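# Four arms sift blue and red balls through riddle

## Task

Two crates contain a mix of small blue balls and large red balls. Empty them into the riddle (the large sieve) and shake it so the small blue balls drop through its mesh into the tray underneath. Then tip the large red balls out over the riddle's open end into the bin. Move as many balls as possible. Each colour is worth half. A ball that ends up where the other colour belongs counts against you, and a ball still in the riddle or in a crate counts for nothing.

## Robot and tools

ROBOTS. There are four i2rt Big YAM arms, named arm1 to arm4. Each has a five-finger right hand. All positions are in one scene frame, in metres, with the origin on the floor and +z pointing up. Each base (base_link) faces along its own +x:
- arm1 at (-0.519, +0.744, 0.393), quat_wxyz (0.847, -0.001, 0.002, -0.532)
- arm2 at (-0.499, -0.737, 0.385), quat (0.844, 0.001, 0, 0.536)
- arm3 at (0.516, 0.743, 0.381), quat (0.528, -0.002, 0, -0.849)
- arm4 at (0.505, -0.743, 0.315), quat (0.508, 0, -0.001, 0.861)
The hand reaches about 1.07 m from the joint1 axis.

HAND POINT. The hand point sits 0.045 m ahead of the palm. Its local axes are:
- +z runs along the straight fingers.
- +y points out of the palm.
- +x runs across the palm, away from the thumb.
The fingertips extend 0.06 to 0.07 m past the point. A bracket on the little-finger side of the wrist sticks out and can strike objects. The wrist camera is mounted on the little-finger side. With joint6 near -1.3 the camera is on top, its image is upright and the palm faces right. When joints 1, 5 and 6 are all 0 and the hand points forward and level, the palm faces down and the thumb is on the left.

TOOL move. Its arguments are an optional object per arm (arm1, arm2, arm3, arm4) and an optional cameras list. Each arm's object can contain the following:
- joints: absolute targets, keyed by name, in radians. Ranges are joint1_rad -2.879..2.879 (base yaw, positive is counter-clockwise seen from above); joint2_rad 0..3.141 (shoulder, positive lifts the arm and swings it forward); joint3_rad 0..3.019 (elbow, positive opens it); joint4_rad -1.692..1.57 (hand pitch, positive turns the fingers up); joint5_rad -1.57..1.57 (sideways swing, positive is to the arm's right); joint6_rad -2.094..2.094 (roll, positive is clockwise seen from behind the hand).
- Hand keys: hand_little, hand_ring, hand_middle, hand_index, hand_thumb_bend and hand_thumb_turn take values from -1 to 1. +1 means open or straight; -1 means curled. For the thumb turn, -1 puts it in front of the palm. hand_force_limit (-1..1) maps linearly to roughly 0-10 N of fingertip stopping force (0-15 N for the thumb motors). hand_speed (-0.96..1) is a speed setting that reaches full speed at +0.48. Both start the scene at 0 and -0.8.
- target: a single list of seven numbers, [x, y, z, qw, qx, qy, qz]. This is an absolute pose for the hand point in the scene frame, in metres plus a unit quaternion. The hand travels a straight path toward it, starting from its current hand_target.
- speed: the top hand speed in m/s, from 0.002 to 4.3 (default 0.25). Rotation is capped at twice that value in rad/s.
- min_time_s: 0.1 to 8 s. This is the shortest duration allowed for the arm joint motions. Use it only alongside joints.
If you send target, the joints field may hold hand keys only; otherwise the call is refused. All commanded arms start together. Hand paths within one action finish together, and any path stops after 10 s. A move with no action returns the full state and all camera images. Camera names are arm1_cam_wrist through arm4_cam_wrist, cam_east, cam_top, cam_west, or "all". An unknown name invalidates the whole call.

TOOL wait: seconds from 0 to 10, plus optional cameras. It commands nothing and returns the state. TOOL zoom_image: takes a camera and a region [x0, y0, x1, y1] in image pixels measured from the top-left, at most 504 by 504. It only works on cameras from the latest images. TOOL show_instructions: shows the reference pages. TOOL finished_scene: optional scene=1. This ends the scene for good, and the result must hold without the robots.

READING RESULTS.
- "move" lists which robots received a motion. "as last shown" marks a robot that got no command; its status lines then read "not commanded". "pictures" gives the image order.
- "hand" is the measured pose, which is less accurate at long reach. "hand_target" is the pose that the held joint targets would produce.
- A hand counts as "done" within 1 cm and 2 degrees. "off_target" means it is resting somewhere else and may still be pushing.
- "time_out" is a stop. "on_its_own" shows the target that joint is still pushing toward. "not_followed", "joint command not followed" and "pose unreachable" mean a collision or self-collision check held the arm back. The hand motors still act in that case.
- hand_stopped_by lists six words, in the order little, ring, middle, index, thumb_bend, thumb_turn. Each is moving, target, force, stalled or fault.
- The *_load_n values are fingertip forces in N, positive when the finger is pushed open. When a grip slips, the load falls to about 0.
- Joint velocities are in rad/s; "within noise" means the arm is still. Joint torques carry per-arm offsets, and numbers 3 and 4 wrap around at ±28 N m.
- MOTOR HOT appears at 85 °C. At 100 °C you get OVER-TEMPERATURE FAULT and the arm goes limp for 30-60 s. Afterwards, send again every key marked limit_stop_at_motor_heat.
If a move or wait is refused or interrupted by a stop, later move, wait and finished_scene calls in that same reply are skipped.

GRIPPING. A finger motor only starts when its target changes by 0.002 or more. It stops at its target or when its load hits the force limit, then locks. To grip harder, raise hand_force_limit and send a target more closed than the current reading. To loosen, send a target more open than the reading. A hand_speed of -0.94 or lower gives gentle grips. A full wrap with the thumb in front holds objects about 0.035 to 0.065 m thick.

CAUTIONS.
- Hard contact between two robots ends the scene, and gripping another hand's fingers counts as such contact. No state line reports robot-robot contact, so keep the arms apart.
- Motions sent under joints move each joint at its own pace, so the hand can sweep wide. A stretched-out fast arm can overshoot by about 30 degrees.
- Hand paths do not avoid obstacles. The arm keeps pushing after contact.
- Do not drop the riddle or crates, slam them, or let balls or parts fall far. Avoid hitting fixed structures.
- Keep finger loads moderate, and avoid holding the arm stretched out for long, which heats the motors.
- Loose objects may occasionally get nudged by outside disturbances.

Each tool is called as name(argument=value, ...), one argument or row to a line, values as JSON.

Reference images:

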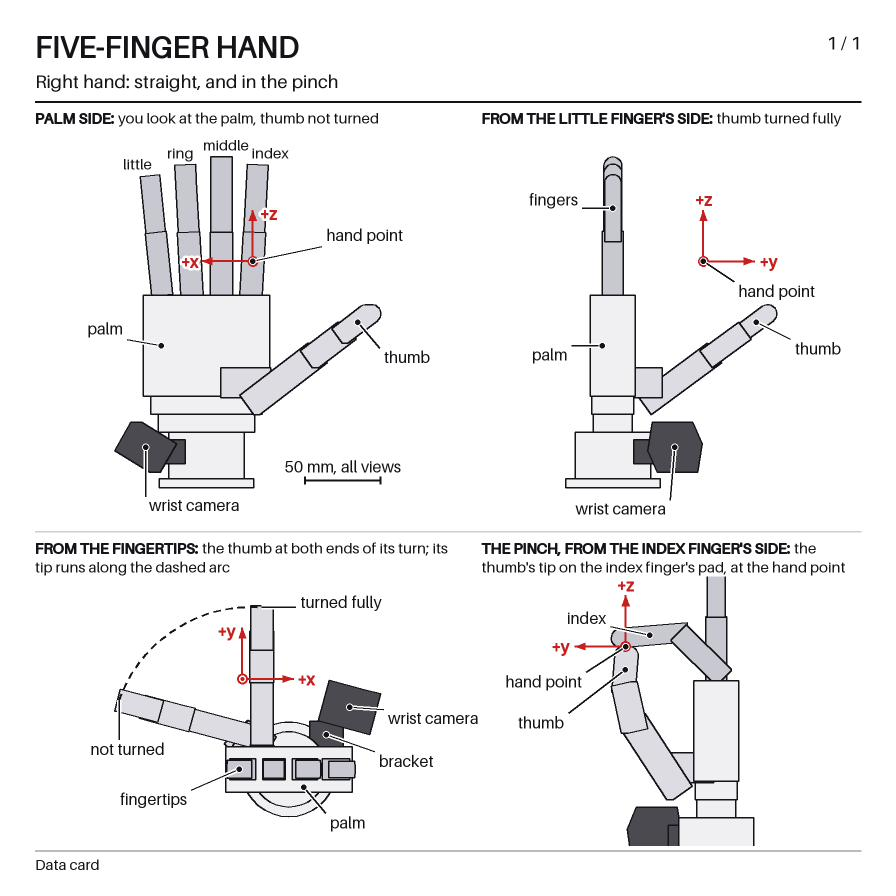

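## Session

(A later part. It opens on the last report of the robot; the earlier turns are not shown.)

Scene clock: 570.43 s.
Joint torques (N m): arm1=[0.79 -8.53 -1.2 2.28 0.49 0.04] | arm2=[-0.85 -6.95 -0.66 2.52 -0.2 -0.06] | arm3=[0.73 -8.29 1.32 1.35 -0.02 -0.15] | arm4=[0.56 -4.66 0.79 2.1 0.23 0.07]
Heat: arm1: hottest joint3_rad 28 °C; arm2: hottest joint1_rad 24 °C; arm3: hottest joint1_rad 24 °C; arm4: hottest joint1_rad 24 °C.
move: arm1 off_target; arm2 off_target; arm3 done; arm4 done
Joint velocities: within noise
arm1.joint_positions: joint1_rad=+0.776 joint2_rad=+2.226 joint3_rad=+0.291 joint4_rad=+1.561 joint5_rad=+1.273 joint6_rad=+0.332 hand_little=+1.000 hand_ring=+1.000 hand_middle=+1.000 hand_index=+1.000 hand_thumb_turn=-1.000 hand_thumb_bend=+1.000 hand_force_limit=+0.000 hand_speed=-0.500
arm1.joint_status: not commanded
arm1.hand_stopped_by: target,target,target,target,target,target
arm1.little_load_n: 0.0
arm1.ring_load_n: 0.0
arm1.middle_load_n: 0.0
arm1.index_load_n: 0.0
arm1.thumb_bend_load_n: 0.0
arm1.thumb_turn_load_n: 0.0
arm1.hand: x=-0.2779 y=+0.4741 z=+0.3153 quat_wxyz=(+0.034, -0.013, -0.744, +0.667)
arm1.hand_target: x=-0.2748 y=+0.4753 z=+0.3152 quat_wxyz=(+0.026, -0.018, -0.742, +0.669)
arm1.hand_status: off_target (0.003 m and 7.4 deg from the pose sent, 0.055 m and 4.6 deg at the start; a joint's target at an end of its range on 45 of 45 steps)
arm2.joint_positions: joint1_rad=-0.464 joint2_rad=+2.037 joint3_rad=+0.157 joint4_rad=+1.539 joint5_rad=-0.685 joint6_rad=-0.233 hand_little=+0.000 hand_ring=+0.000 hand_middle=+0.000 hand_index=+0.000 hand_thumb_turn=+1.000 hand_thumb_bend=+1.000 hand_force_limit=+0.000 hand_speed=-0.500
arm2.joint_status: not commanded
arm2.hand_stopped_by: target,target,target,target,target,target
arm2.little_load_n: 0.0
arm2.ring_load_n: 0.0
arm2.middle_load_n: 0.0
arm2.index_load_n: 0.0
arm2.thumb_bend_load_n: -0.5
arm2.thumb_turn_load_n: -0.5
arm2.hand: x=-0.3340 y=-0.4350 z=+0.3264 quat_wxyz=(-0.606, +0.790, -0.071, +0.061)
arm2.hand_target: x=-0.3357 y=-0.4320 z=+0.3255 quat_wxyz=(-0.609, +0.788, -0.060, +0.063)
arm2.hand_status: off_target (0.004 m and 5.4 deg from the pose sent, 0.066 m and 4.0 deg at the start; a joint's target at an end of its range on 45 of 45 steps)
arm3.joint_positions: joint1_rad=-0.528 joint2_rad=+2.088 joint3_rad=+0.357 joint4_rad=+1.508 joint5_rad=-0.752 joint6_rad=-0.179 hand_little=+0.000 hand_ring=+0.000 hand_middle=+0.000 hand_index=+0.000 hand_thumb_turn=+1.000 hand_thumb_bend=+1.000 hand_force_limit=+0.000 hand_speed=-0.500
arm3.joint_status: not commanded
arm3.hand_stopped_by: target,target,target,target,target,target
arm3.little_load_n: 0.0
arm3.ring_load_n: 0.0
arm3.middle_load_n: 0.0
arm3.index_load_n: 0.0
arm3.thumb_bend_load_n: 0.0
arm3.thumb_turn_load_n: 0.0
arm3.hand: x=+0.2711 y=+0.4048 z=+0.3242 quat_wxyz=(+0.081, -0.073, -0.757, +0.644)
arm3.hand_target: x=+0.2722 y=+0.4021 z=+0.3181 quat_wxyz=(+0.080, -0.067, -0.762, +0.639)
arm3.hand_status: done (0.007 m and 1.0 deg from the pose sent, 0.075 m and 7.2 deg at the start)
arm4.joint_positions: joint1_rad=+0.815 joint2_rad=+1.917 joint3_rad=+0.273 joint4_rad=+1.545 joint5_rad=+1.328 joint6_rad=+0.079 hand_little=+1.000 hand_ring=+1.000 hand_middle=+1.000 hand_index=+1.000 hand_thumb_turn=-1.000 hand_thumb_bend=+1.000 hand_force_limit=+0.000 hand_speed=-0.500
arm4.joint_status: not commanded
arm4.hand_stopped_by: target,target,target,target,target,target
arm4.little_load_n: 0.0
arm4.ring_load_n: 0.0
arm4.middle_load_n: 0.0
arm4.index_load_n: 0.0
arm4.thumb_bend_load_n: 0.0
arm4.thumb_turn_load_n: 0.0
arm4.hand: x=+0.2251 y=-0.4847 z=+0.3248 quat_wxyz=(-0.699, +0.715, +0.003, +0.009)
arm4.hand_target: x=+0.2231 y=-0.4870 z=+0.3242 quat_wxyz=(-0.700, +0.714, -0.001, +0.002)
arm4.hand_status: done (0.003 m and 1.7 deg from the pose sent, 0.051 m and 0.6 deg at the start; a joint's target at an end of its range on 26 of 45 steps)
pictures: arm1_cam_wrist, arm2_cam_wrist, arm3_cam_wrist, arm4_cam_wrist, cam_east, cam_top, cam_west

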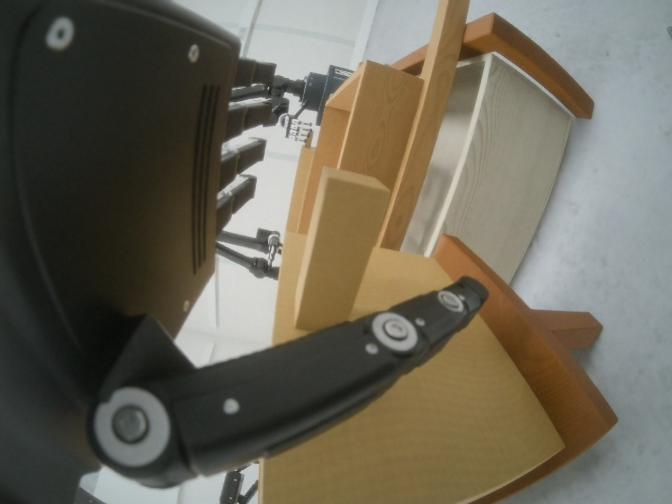

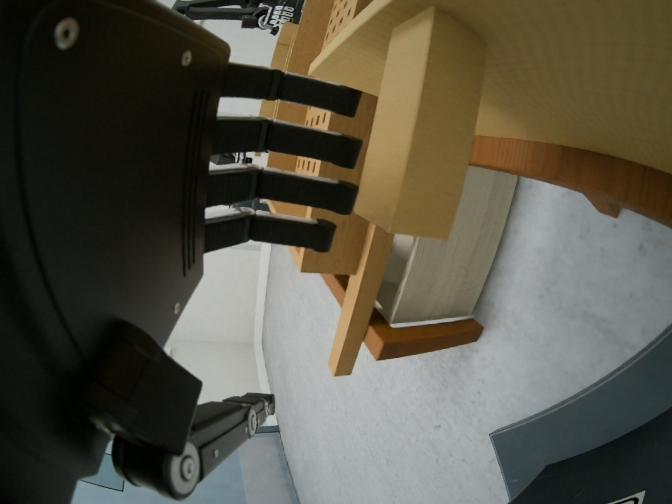

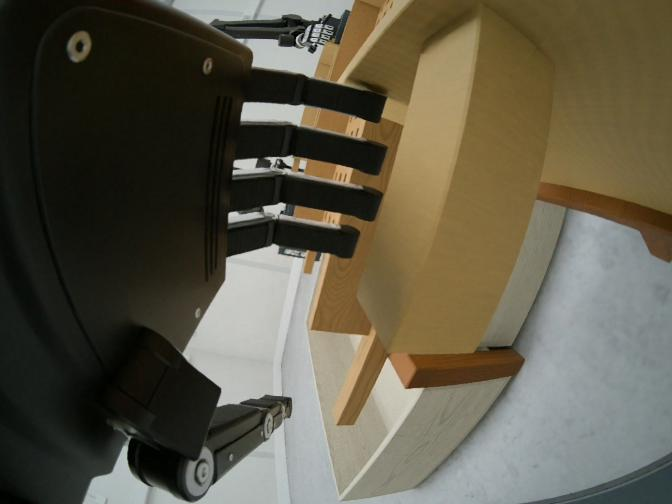

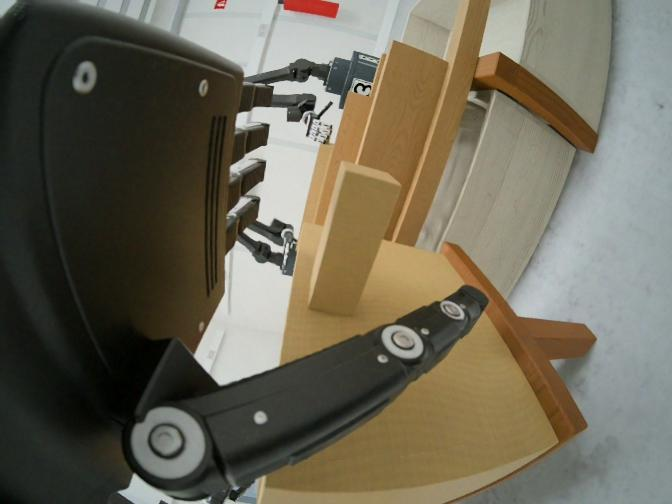

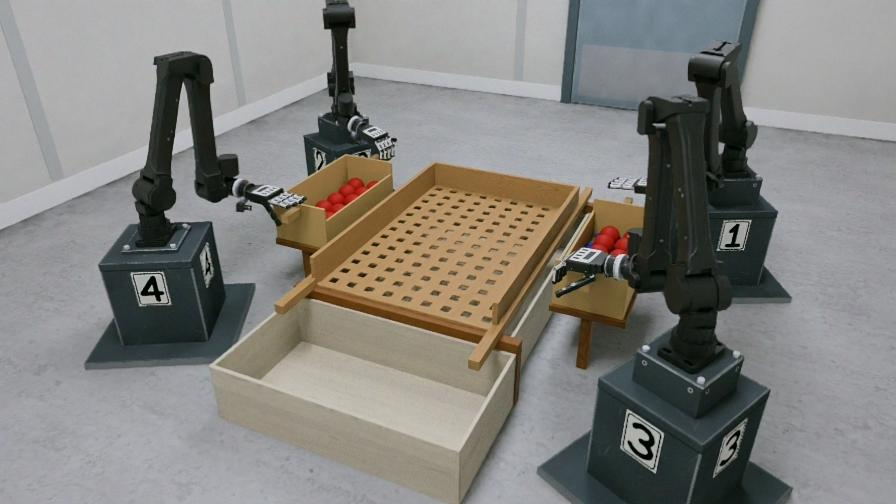

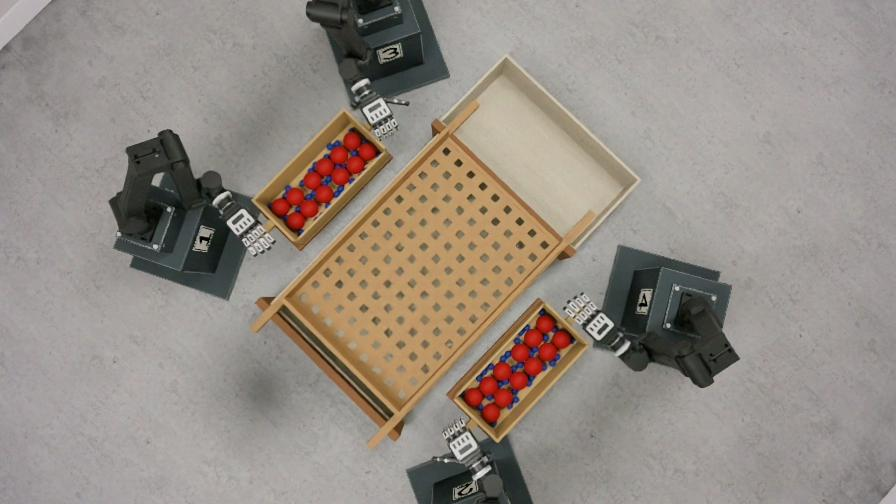

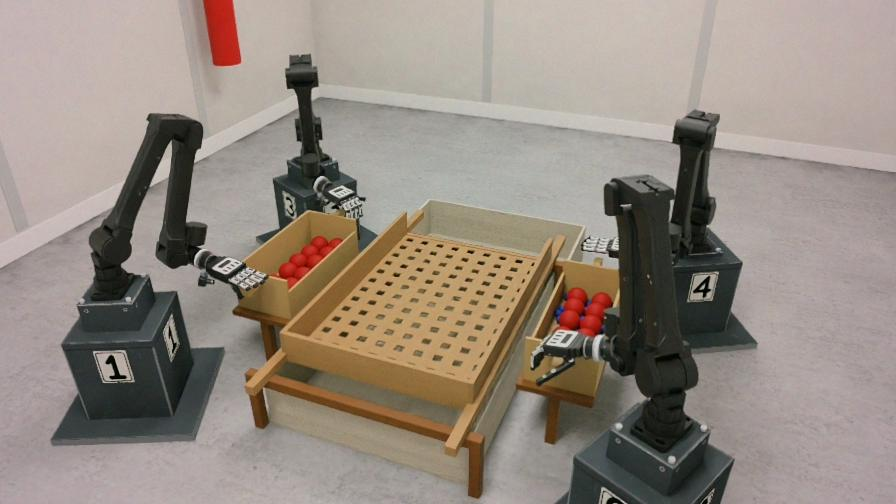

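zoom_image(
  camera="cam_west",
  region=[510, 310, 610, 410],
)

zoom_image(
  camera="cam_west",
  region=[190, 230, 290, 330],
)

zoom_image(
  camera="cam_east",
  region=[540, 220, 640, 320],
)

zoom_image(
  camera="cam_east",
  region=[240, 170, 340, 270],
)

zoom_image(
  camera="cam_top",
  region=[430, 400, 510, 480],
)

zoom_image(
  camera="cam_top",
  region=[340, 80, 420, 160],
)

Scaled by 5.040 from the camera's image (finer frame: 1280x720).

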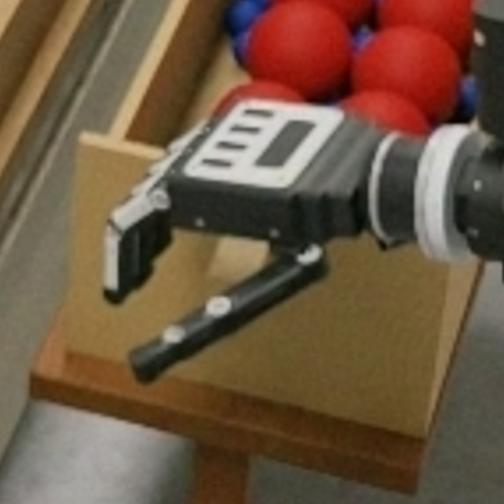

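Scaled by 5.040 from the camera's image (finer frame: 1280x720).

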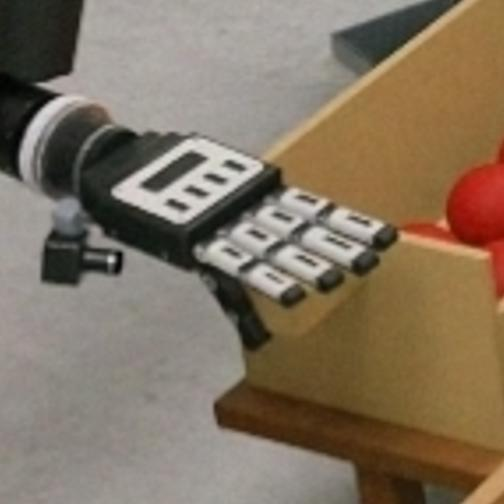

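Scaled by 5.040 from the camera's image (finer frame: 1280x720).

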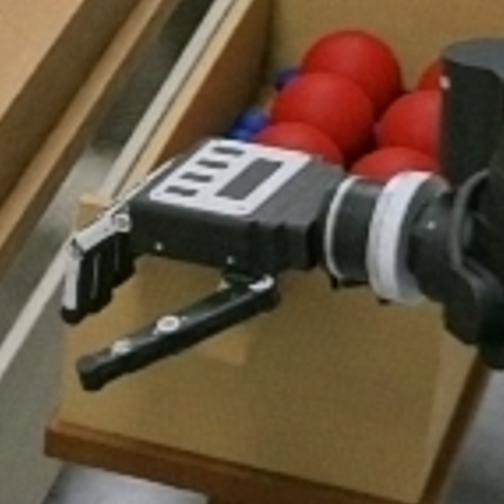

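Scaled by 5.040 from the camera's image (finer frame: 1280x720).

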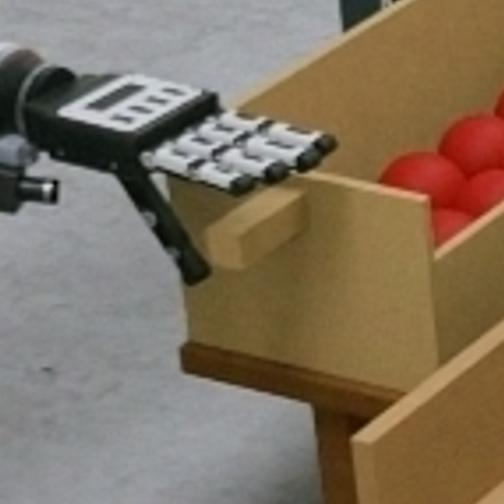

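Scaled by 6.300 from the camera's image (finer frame: 1280x720).

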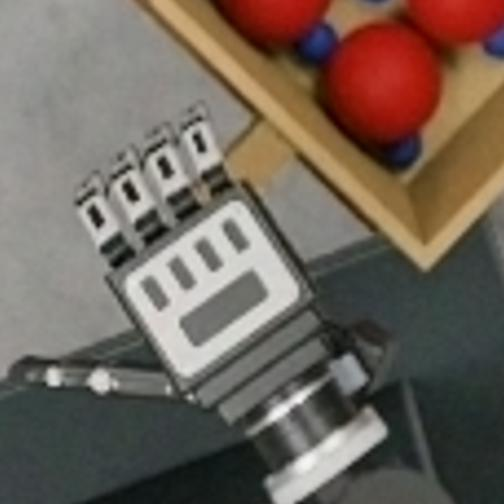

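Scaled by 6.300 from the camera's image (finer frame: 1280x720).

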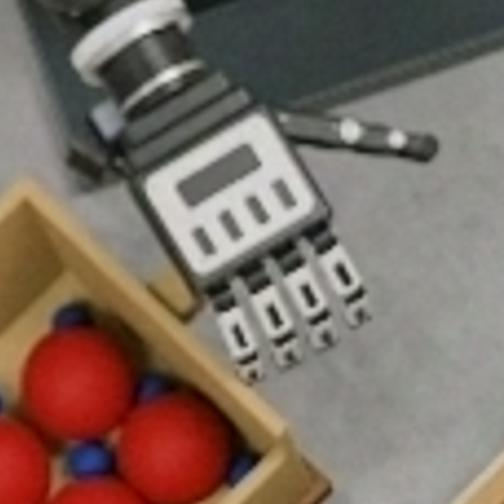

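move(
  arm1={"target": [-0.278, 0.474, 0.29, 0, 0, 0.7660, -0.6428], "speed": 0.1},
  arm3={"target": [0.270, 0.427, 0.293, -0.0801, 0.0672, 0.7618, -0.6392], "speed": 0.1},
  arm2={"target": [-0.3236, -0.442, 0.290, 0.609, -0.788, 0.0637, -0.0824], "speed": 0.1},
  arm4={"target": [0.224, -0.484, 0.29, 0.6756, -0.7373, 0, 0], "speed": 0.1},
  cameras=["all"],
)

zoom_image(
  camera="cam_west",
  region=[510, 310, 610, 410],
)

zoom_image(
  camera="cam_west",
  region=[190, 230, 290, 330],
)

zoom_image(
  camera="cam_east",
  region=[540, 220, 640, 320],
)

zoom_image(
  camera="cam_east",
  region=[240, 170, 340, 270],
)

zoom_image(
  camera="cam_top",
  region=[430, 400, 510, 480],
)

zoom_image(
  camera="cam_top",
  region=[340, 80, 420, 160],
)

Scene clock: 739.67 s.
Joint torques (N m): arm1=[-0.38 -8.88 -2.35 2.36 0.22 0.08] | arm2=[-3.08 -7.12 -1.05 2.54 -0.27 -0.04] | arm3=[-0.73 -8.06 0.32 2.93 -0.26 -0.15] | arm4=[-1.03 -7.12 1.03 1.02 0.15 0.07]
Heat: arm1: hottest joint3_rad 27 °C; arm2: hottest joint1_rad 24 °C; arm3: hottest joint1_rad 24 °C; arm4: hottest joint1_rad 24 °C.
move: arm1 done; arm2 off_target; arm3 off_target; arm4 done
Joint velocities: within noise
arm1.joint_positions: joint1_rad=+0.731 joint2_rad=+2.287 joint3_rad=+0.291 joint4_rad=+1.561 joint5_rad=+1.142 joint6_rad=+0.393 hand_little=+1.000 hand_ring=+1.000 hand_middle=+1.000 hand_index=+1.000 hand_thumb_turn=-1.000 hand_thumb_bend=+1.000 hand_force_limit=+0.000 hand_speed=-0.500
arm1.joint_status: not commanded
arm1.hand_stopped_by: target,target,target,target,target,target
arm1.little_load_n: 0.0
arm1.ring_load_n: 0.0
arm1.middle_load_n: 0.0
arm1.index_load_n: 0.0
arm1.thumb_bend_load_n: 0.5
arm1.thumb_turn_load_n: 0.0
arm1.hand: x=-0.2748 y=+0.4746 z=+0.2903 quat_wxyz=(+0.003, +0.005, -0.766, +0.642)
arm1.hand_target: x=-0.2779 y=+0.4740 z=+0.2900 quat_wxyz=(+0.001, +0.000, -0.767, +0.642)
arm1.hand_status: done (0.003 m and 0.7 deg from the pose sent, 0.025 m and 5.6 deg at the start; a joint's target at an end of its range on 35 of 51 steps)
arm2.joint_positions: joint1_rad=-0.487 joint2_rad=+2.157 joint3_rad=+0.204 joint4_rad=+1.539 joint5_rad=-0.707 joint6_rad=-0.310 hand_little=+0.000 hand_ring=+0.000 hand_middle=+0.000 hand_index=+0.000 hand_thumb_turn=+1.000 hand_thumb_bend=+1.000 hand_force_limit=+0.000 hand_speed=-0.500
arm2.joint_status: not commanded
arm2.hand_stopped_by: target,target,target,target,target,target
arm2.little_load_n: 0.0
arm2.ring_load_n: 0.0
arm2.middle_load_n: 0.0
arm2.index_load_n: 0.0
arm2.thumb_bend_load_n: 0.0
arm2.thumb_turn_load_n: 0.0
arm2.hand: x=-0.3283 y=-0.4405 z=+0.2919 quat_wxyz=(-0.587, +0.806, -0.058, +0.060)
arm2.hand_target: x=-0.3233 y=-0.4420 z=+0.2904 quat_wxyz=(-0.588, +0.804, -0.058, +0.068)
arm2.hand_status: off_target (0.005 m and 4.2 deg from the pose sent, 0.039 m and 2.5 deg at the start; a joint's target at an end of its range on 51 of 51 steps)
arm3.joint_positions: joint1_rad=-0.588 joint2_rad=+2.194 joint3_rad=+0.361 joint4_rad=+1.538 joint5_rad=-0.827 joint6_rad=-0.222 hand_little=+0.000 hand_ring=+0.000 hand_middle=+0.000 hand_index=+0.000 hand_thumb_turn=+1.000 hand_thumb_bend=+1.000 hand_force_limit=+0.000 hand_speed=-0.500
arm3.joint_status: not commanded
arm3.hand_stopped_by: target,target,target,target,target,target
arm3.little_load_n: 0.0
arm3.ring_load_n: 0.0
arm3.middle_load_n: 0.0
arm3.index_load_n: 0.0
arm3.thumb_bend_load_n: 0.0
arm3.thumb_turn_load_n: 0.0
arm3.hand: x=+0.2769 y=+0.4267 z=+0.2936 quat_wxyz=(+0.064, -0.075, -0.769, +0.632)
arm3.hand_target: x=+0.2699 y=+0.4271 z=+0.2933 quat_wxyz=(+0.078, -0.066, -0.766, +0.635)
arm3.hand_status: off_target (0.007 m and 2.3 deg from the pose sent, 0.038 m and 1.0 deg at the start; a joint's target at an end of its range on 40 of 51 steps)
arm4.joint_positions: joint1_rad=+0.802 joint2_rad=+1.976 joint3_rad=+0.279 joint4_rad=+1.368 joint5_rad=+1.287 joint6_rad=+0.294 hand_little=+1.000 hand_ring=+1.000 hand_middle=+1.000 hand_index=+1.000 hand_thumb_turn=-1.000 hand_thumb_bend=+1.000 hand_force_limit=+0.000 hand_speed=-0.500
arm4.joint_status: not commanded
arm4.hand_stopped_by: target,target,target,target,target,target
arm4.little_load_n: 0.0
arm4.ring_load_n: 0.0
arm4.middle_load_n: 0.0
arm4.index_load_n: 0.0
arm4.thumb_bend_load_n: 0.0
arm4.thumb_turn_load_n: 0.0
arm4.hand: x=+0.2279 y=-0.4876 z=+0.2855 quat_wxyz=(-0.675, +0.738, +0.010, +0.006)
arm4.hand_target: x=+0.2240 y=-0.4840 z=+0.2901 quat_wxyz=(-0.676, +0.737, +0.000, +0.000)
arm4.hand_status: done (0.007 m and 1.4 deg from the pose sent, 0.035 m and 3.9 deg at the start)
pictures: arm1_cam_wrist, arm2_cam_wrist, arm3_cam_wrist, arm4_cam_wrist, cam_east, cam_top, cam_west

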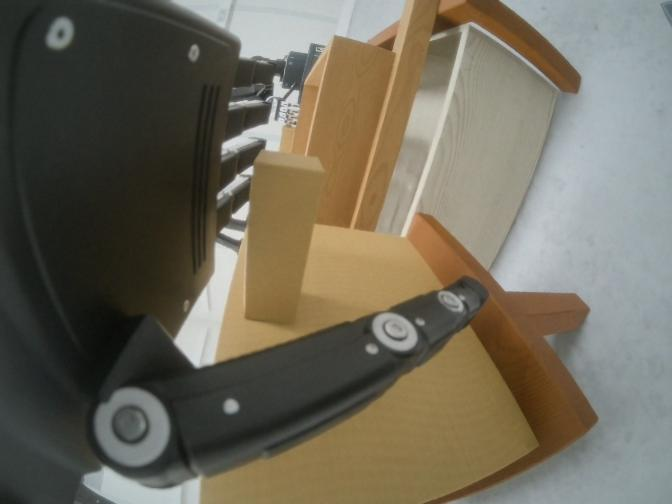

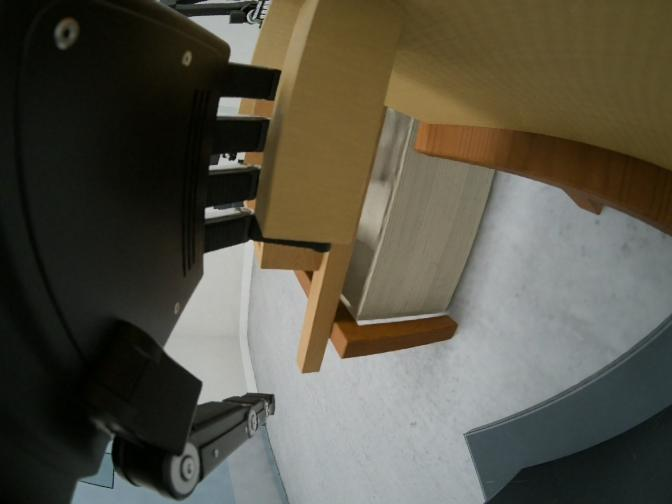

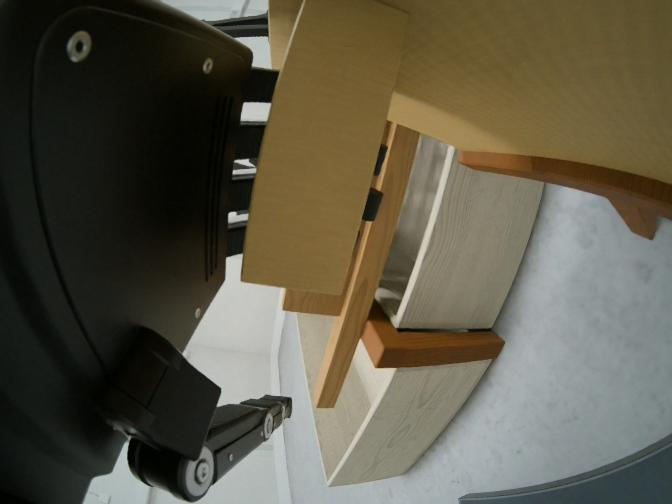

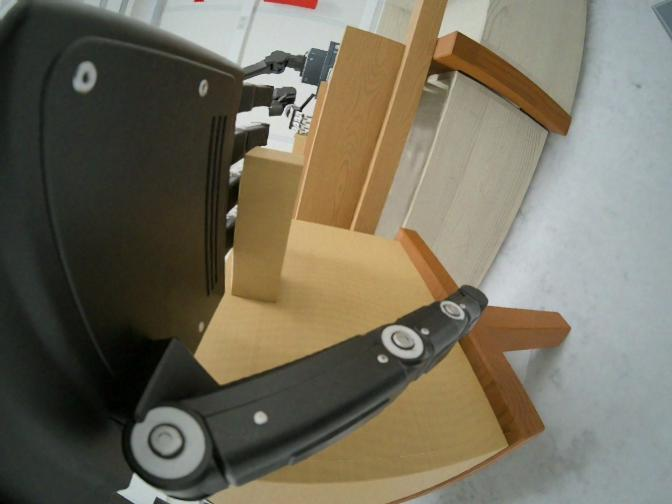

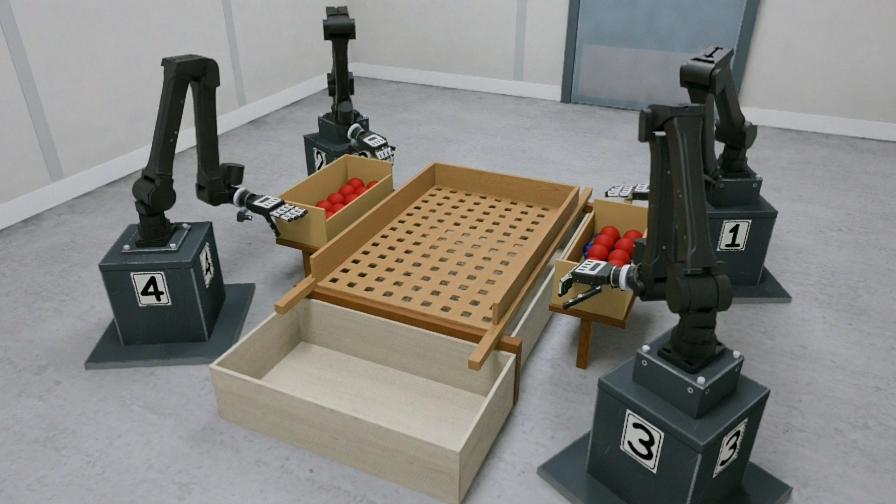

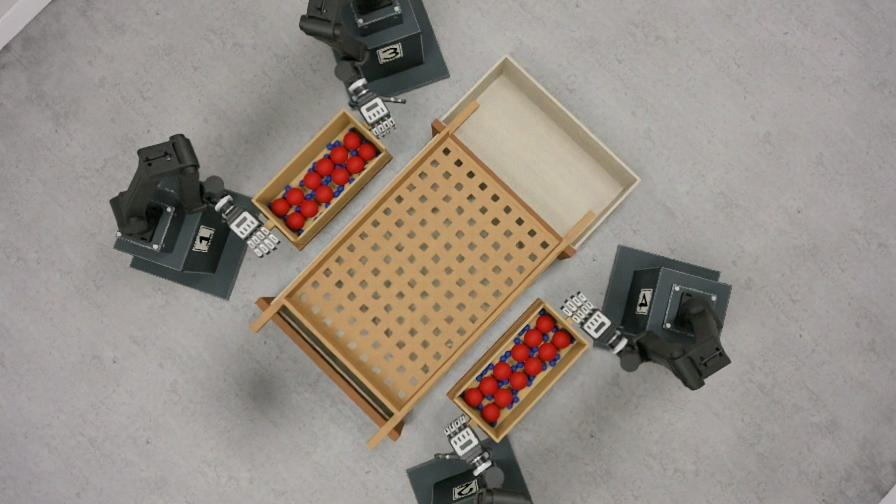

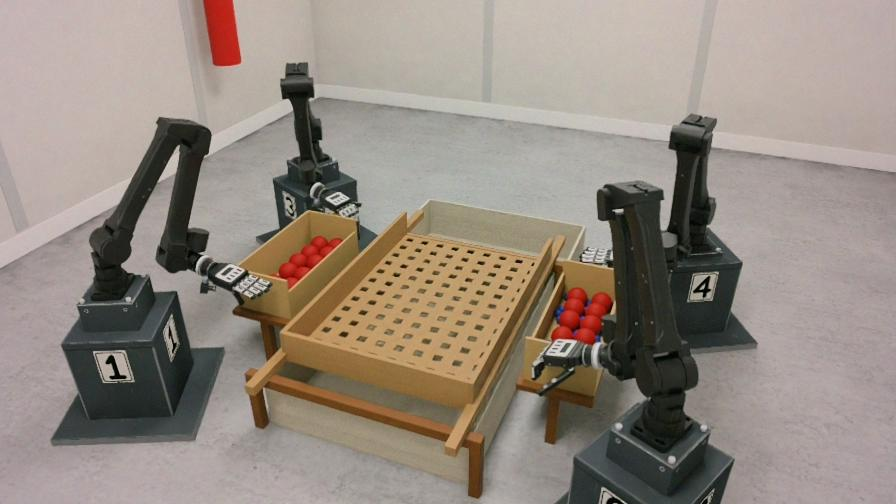

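Scaled by 5.040 from the camera's image (finer frame: 1280x720).

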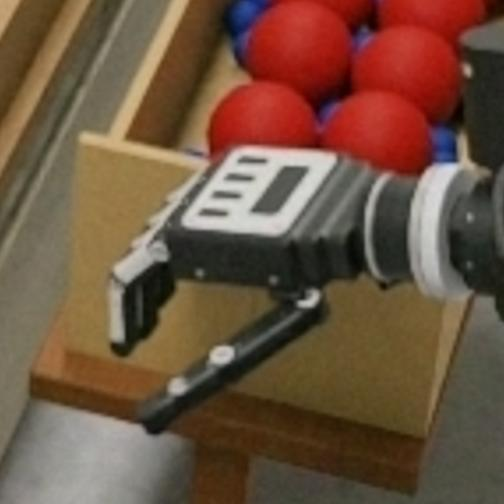

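Scaled by 5.040 from the camera's image (finer frame: 1280x720).

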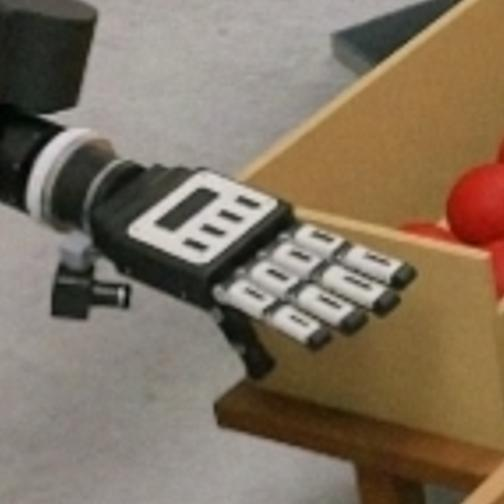

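Scaled by 5.040 from the camera's image (finer frame: 1280x720).

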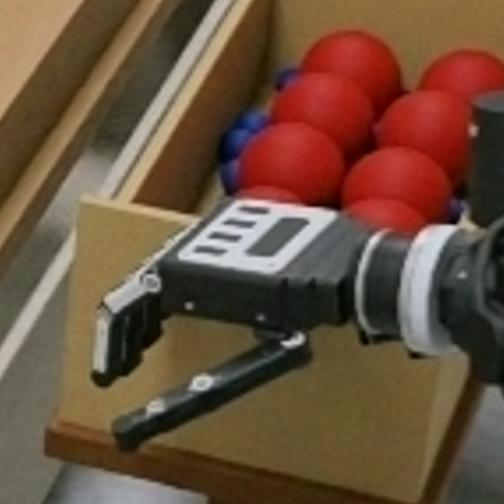

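Scaled by 5.040 from the camera's image (finer frame: 1280x720).

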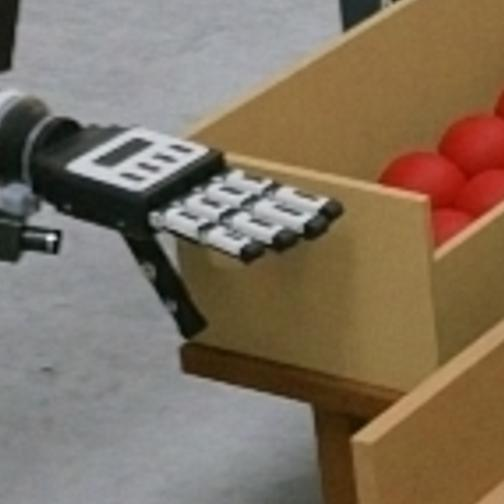

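Scaled by 6.300 from the camera's image (finer frame: 1280x720).

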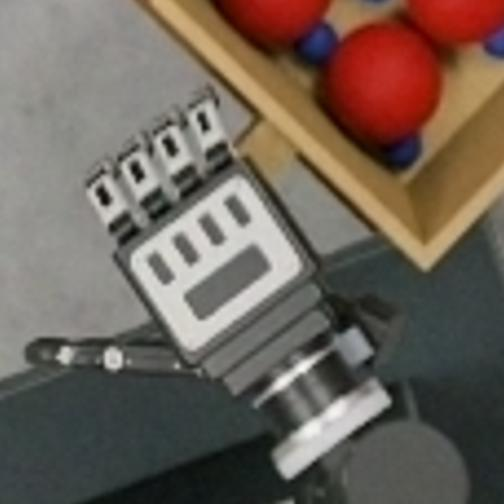

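Scaled by 6.300 from the camera's image (finer frame: 1280x720).

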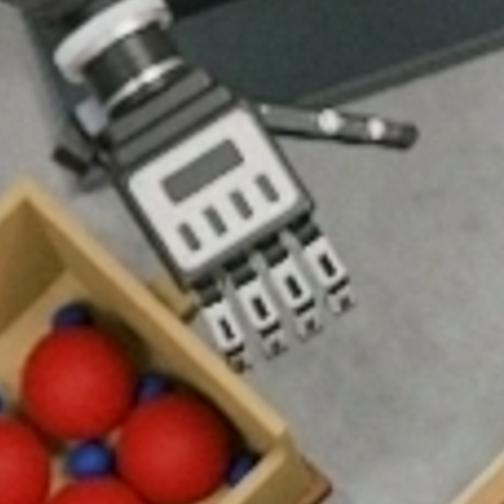

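zoom_image(
  camera="cam_top",
  region=[445, 405, 495, 455],
)

zoom_image(
  camera="cam_top",
  region=[350, 90, 400, 140],
)

zoom_image(
  camera="arm2_cam_wrist",
  region=[180, 0, 480, 300],
)

zoom_image(
  camera="arm3_cam_wrist",
  region=[180, 20, 480, 320],
)

Scaled by 10.080 from the camera's image (finer frame: 1280x720).

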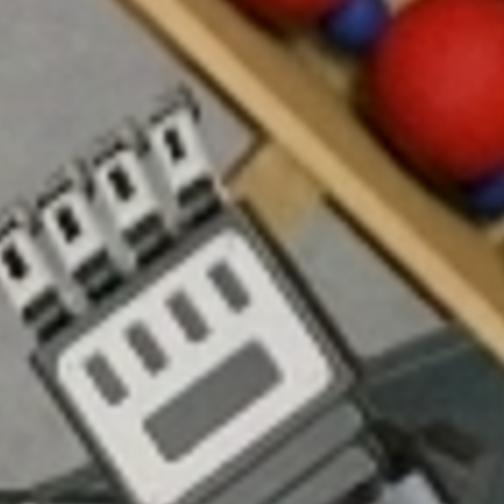

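Scaled by 10.080 from the camera's image (finer frame: 1280x720).

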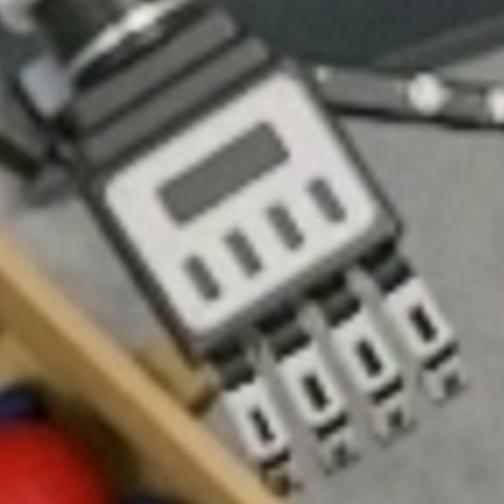

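Scaled by 1.680 from the camera's image (finer frame: 960x720).

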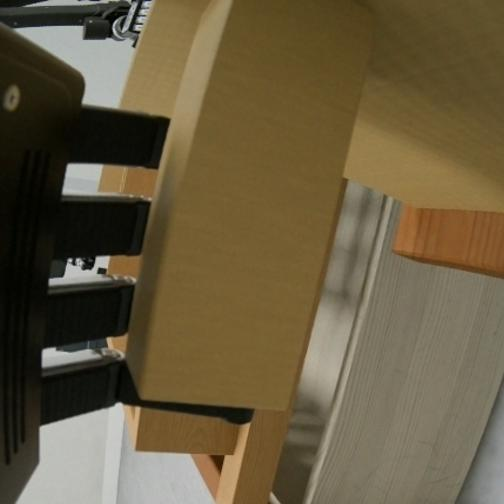

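Scaled by 1.680 from the camera's image (finer frame: 960x720).

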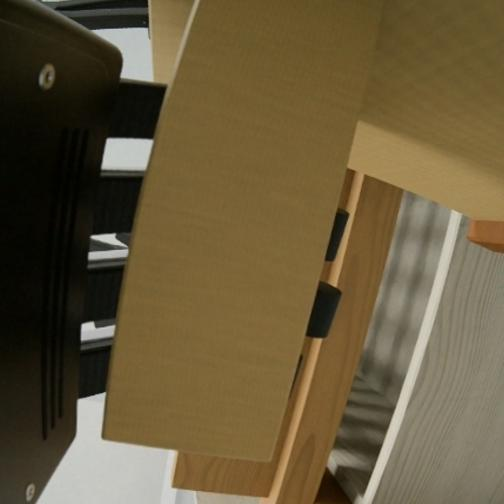

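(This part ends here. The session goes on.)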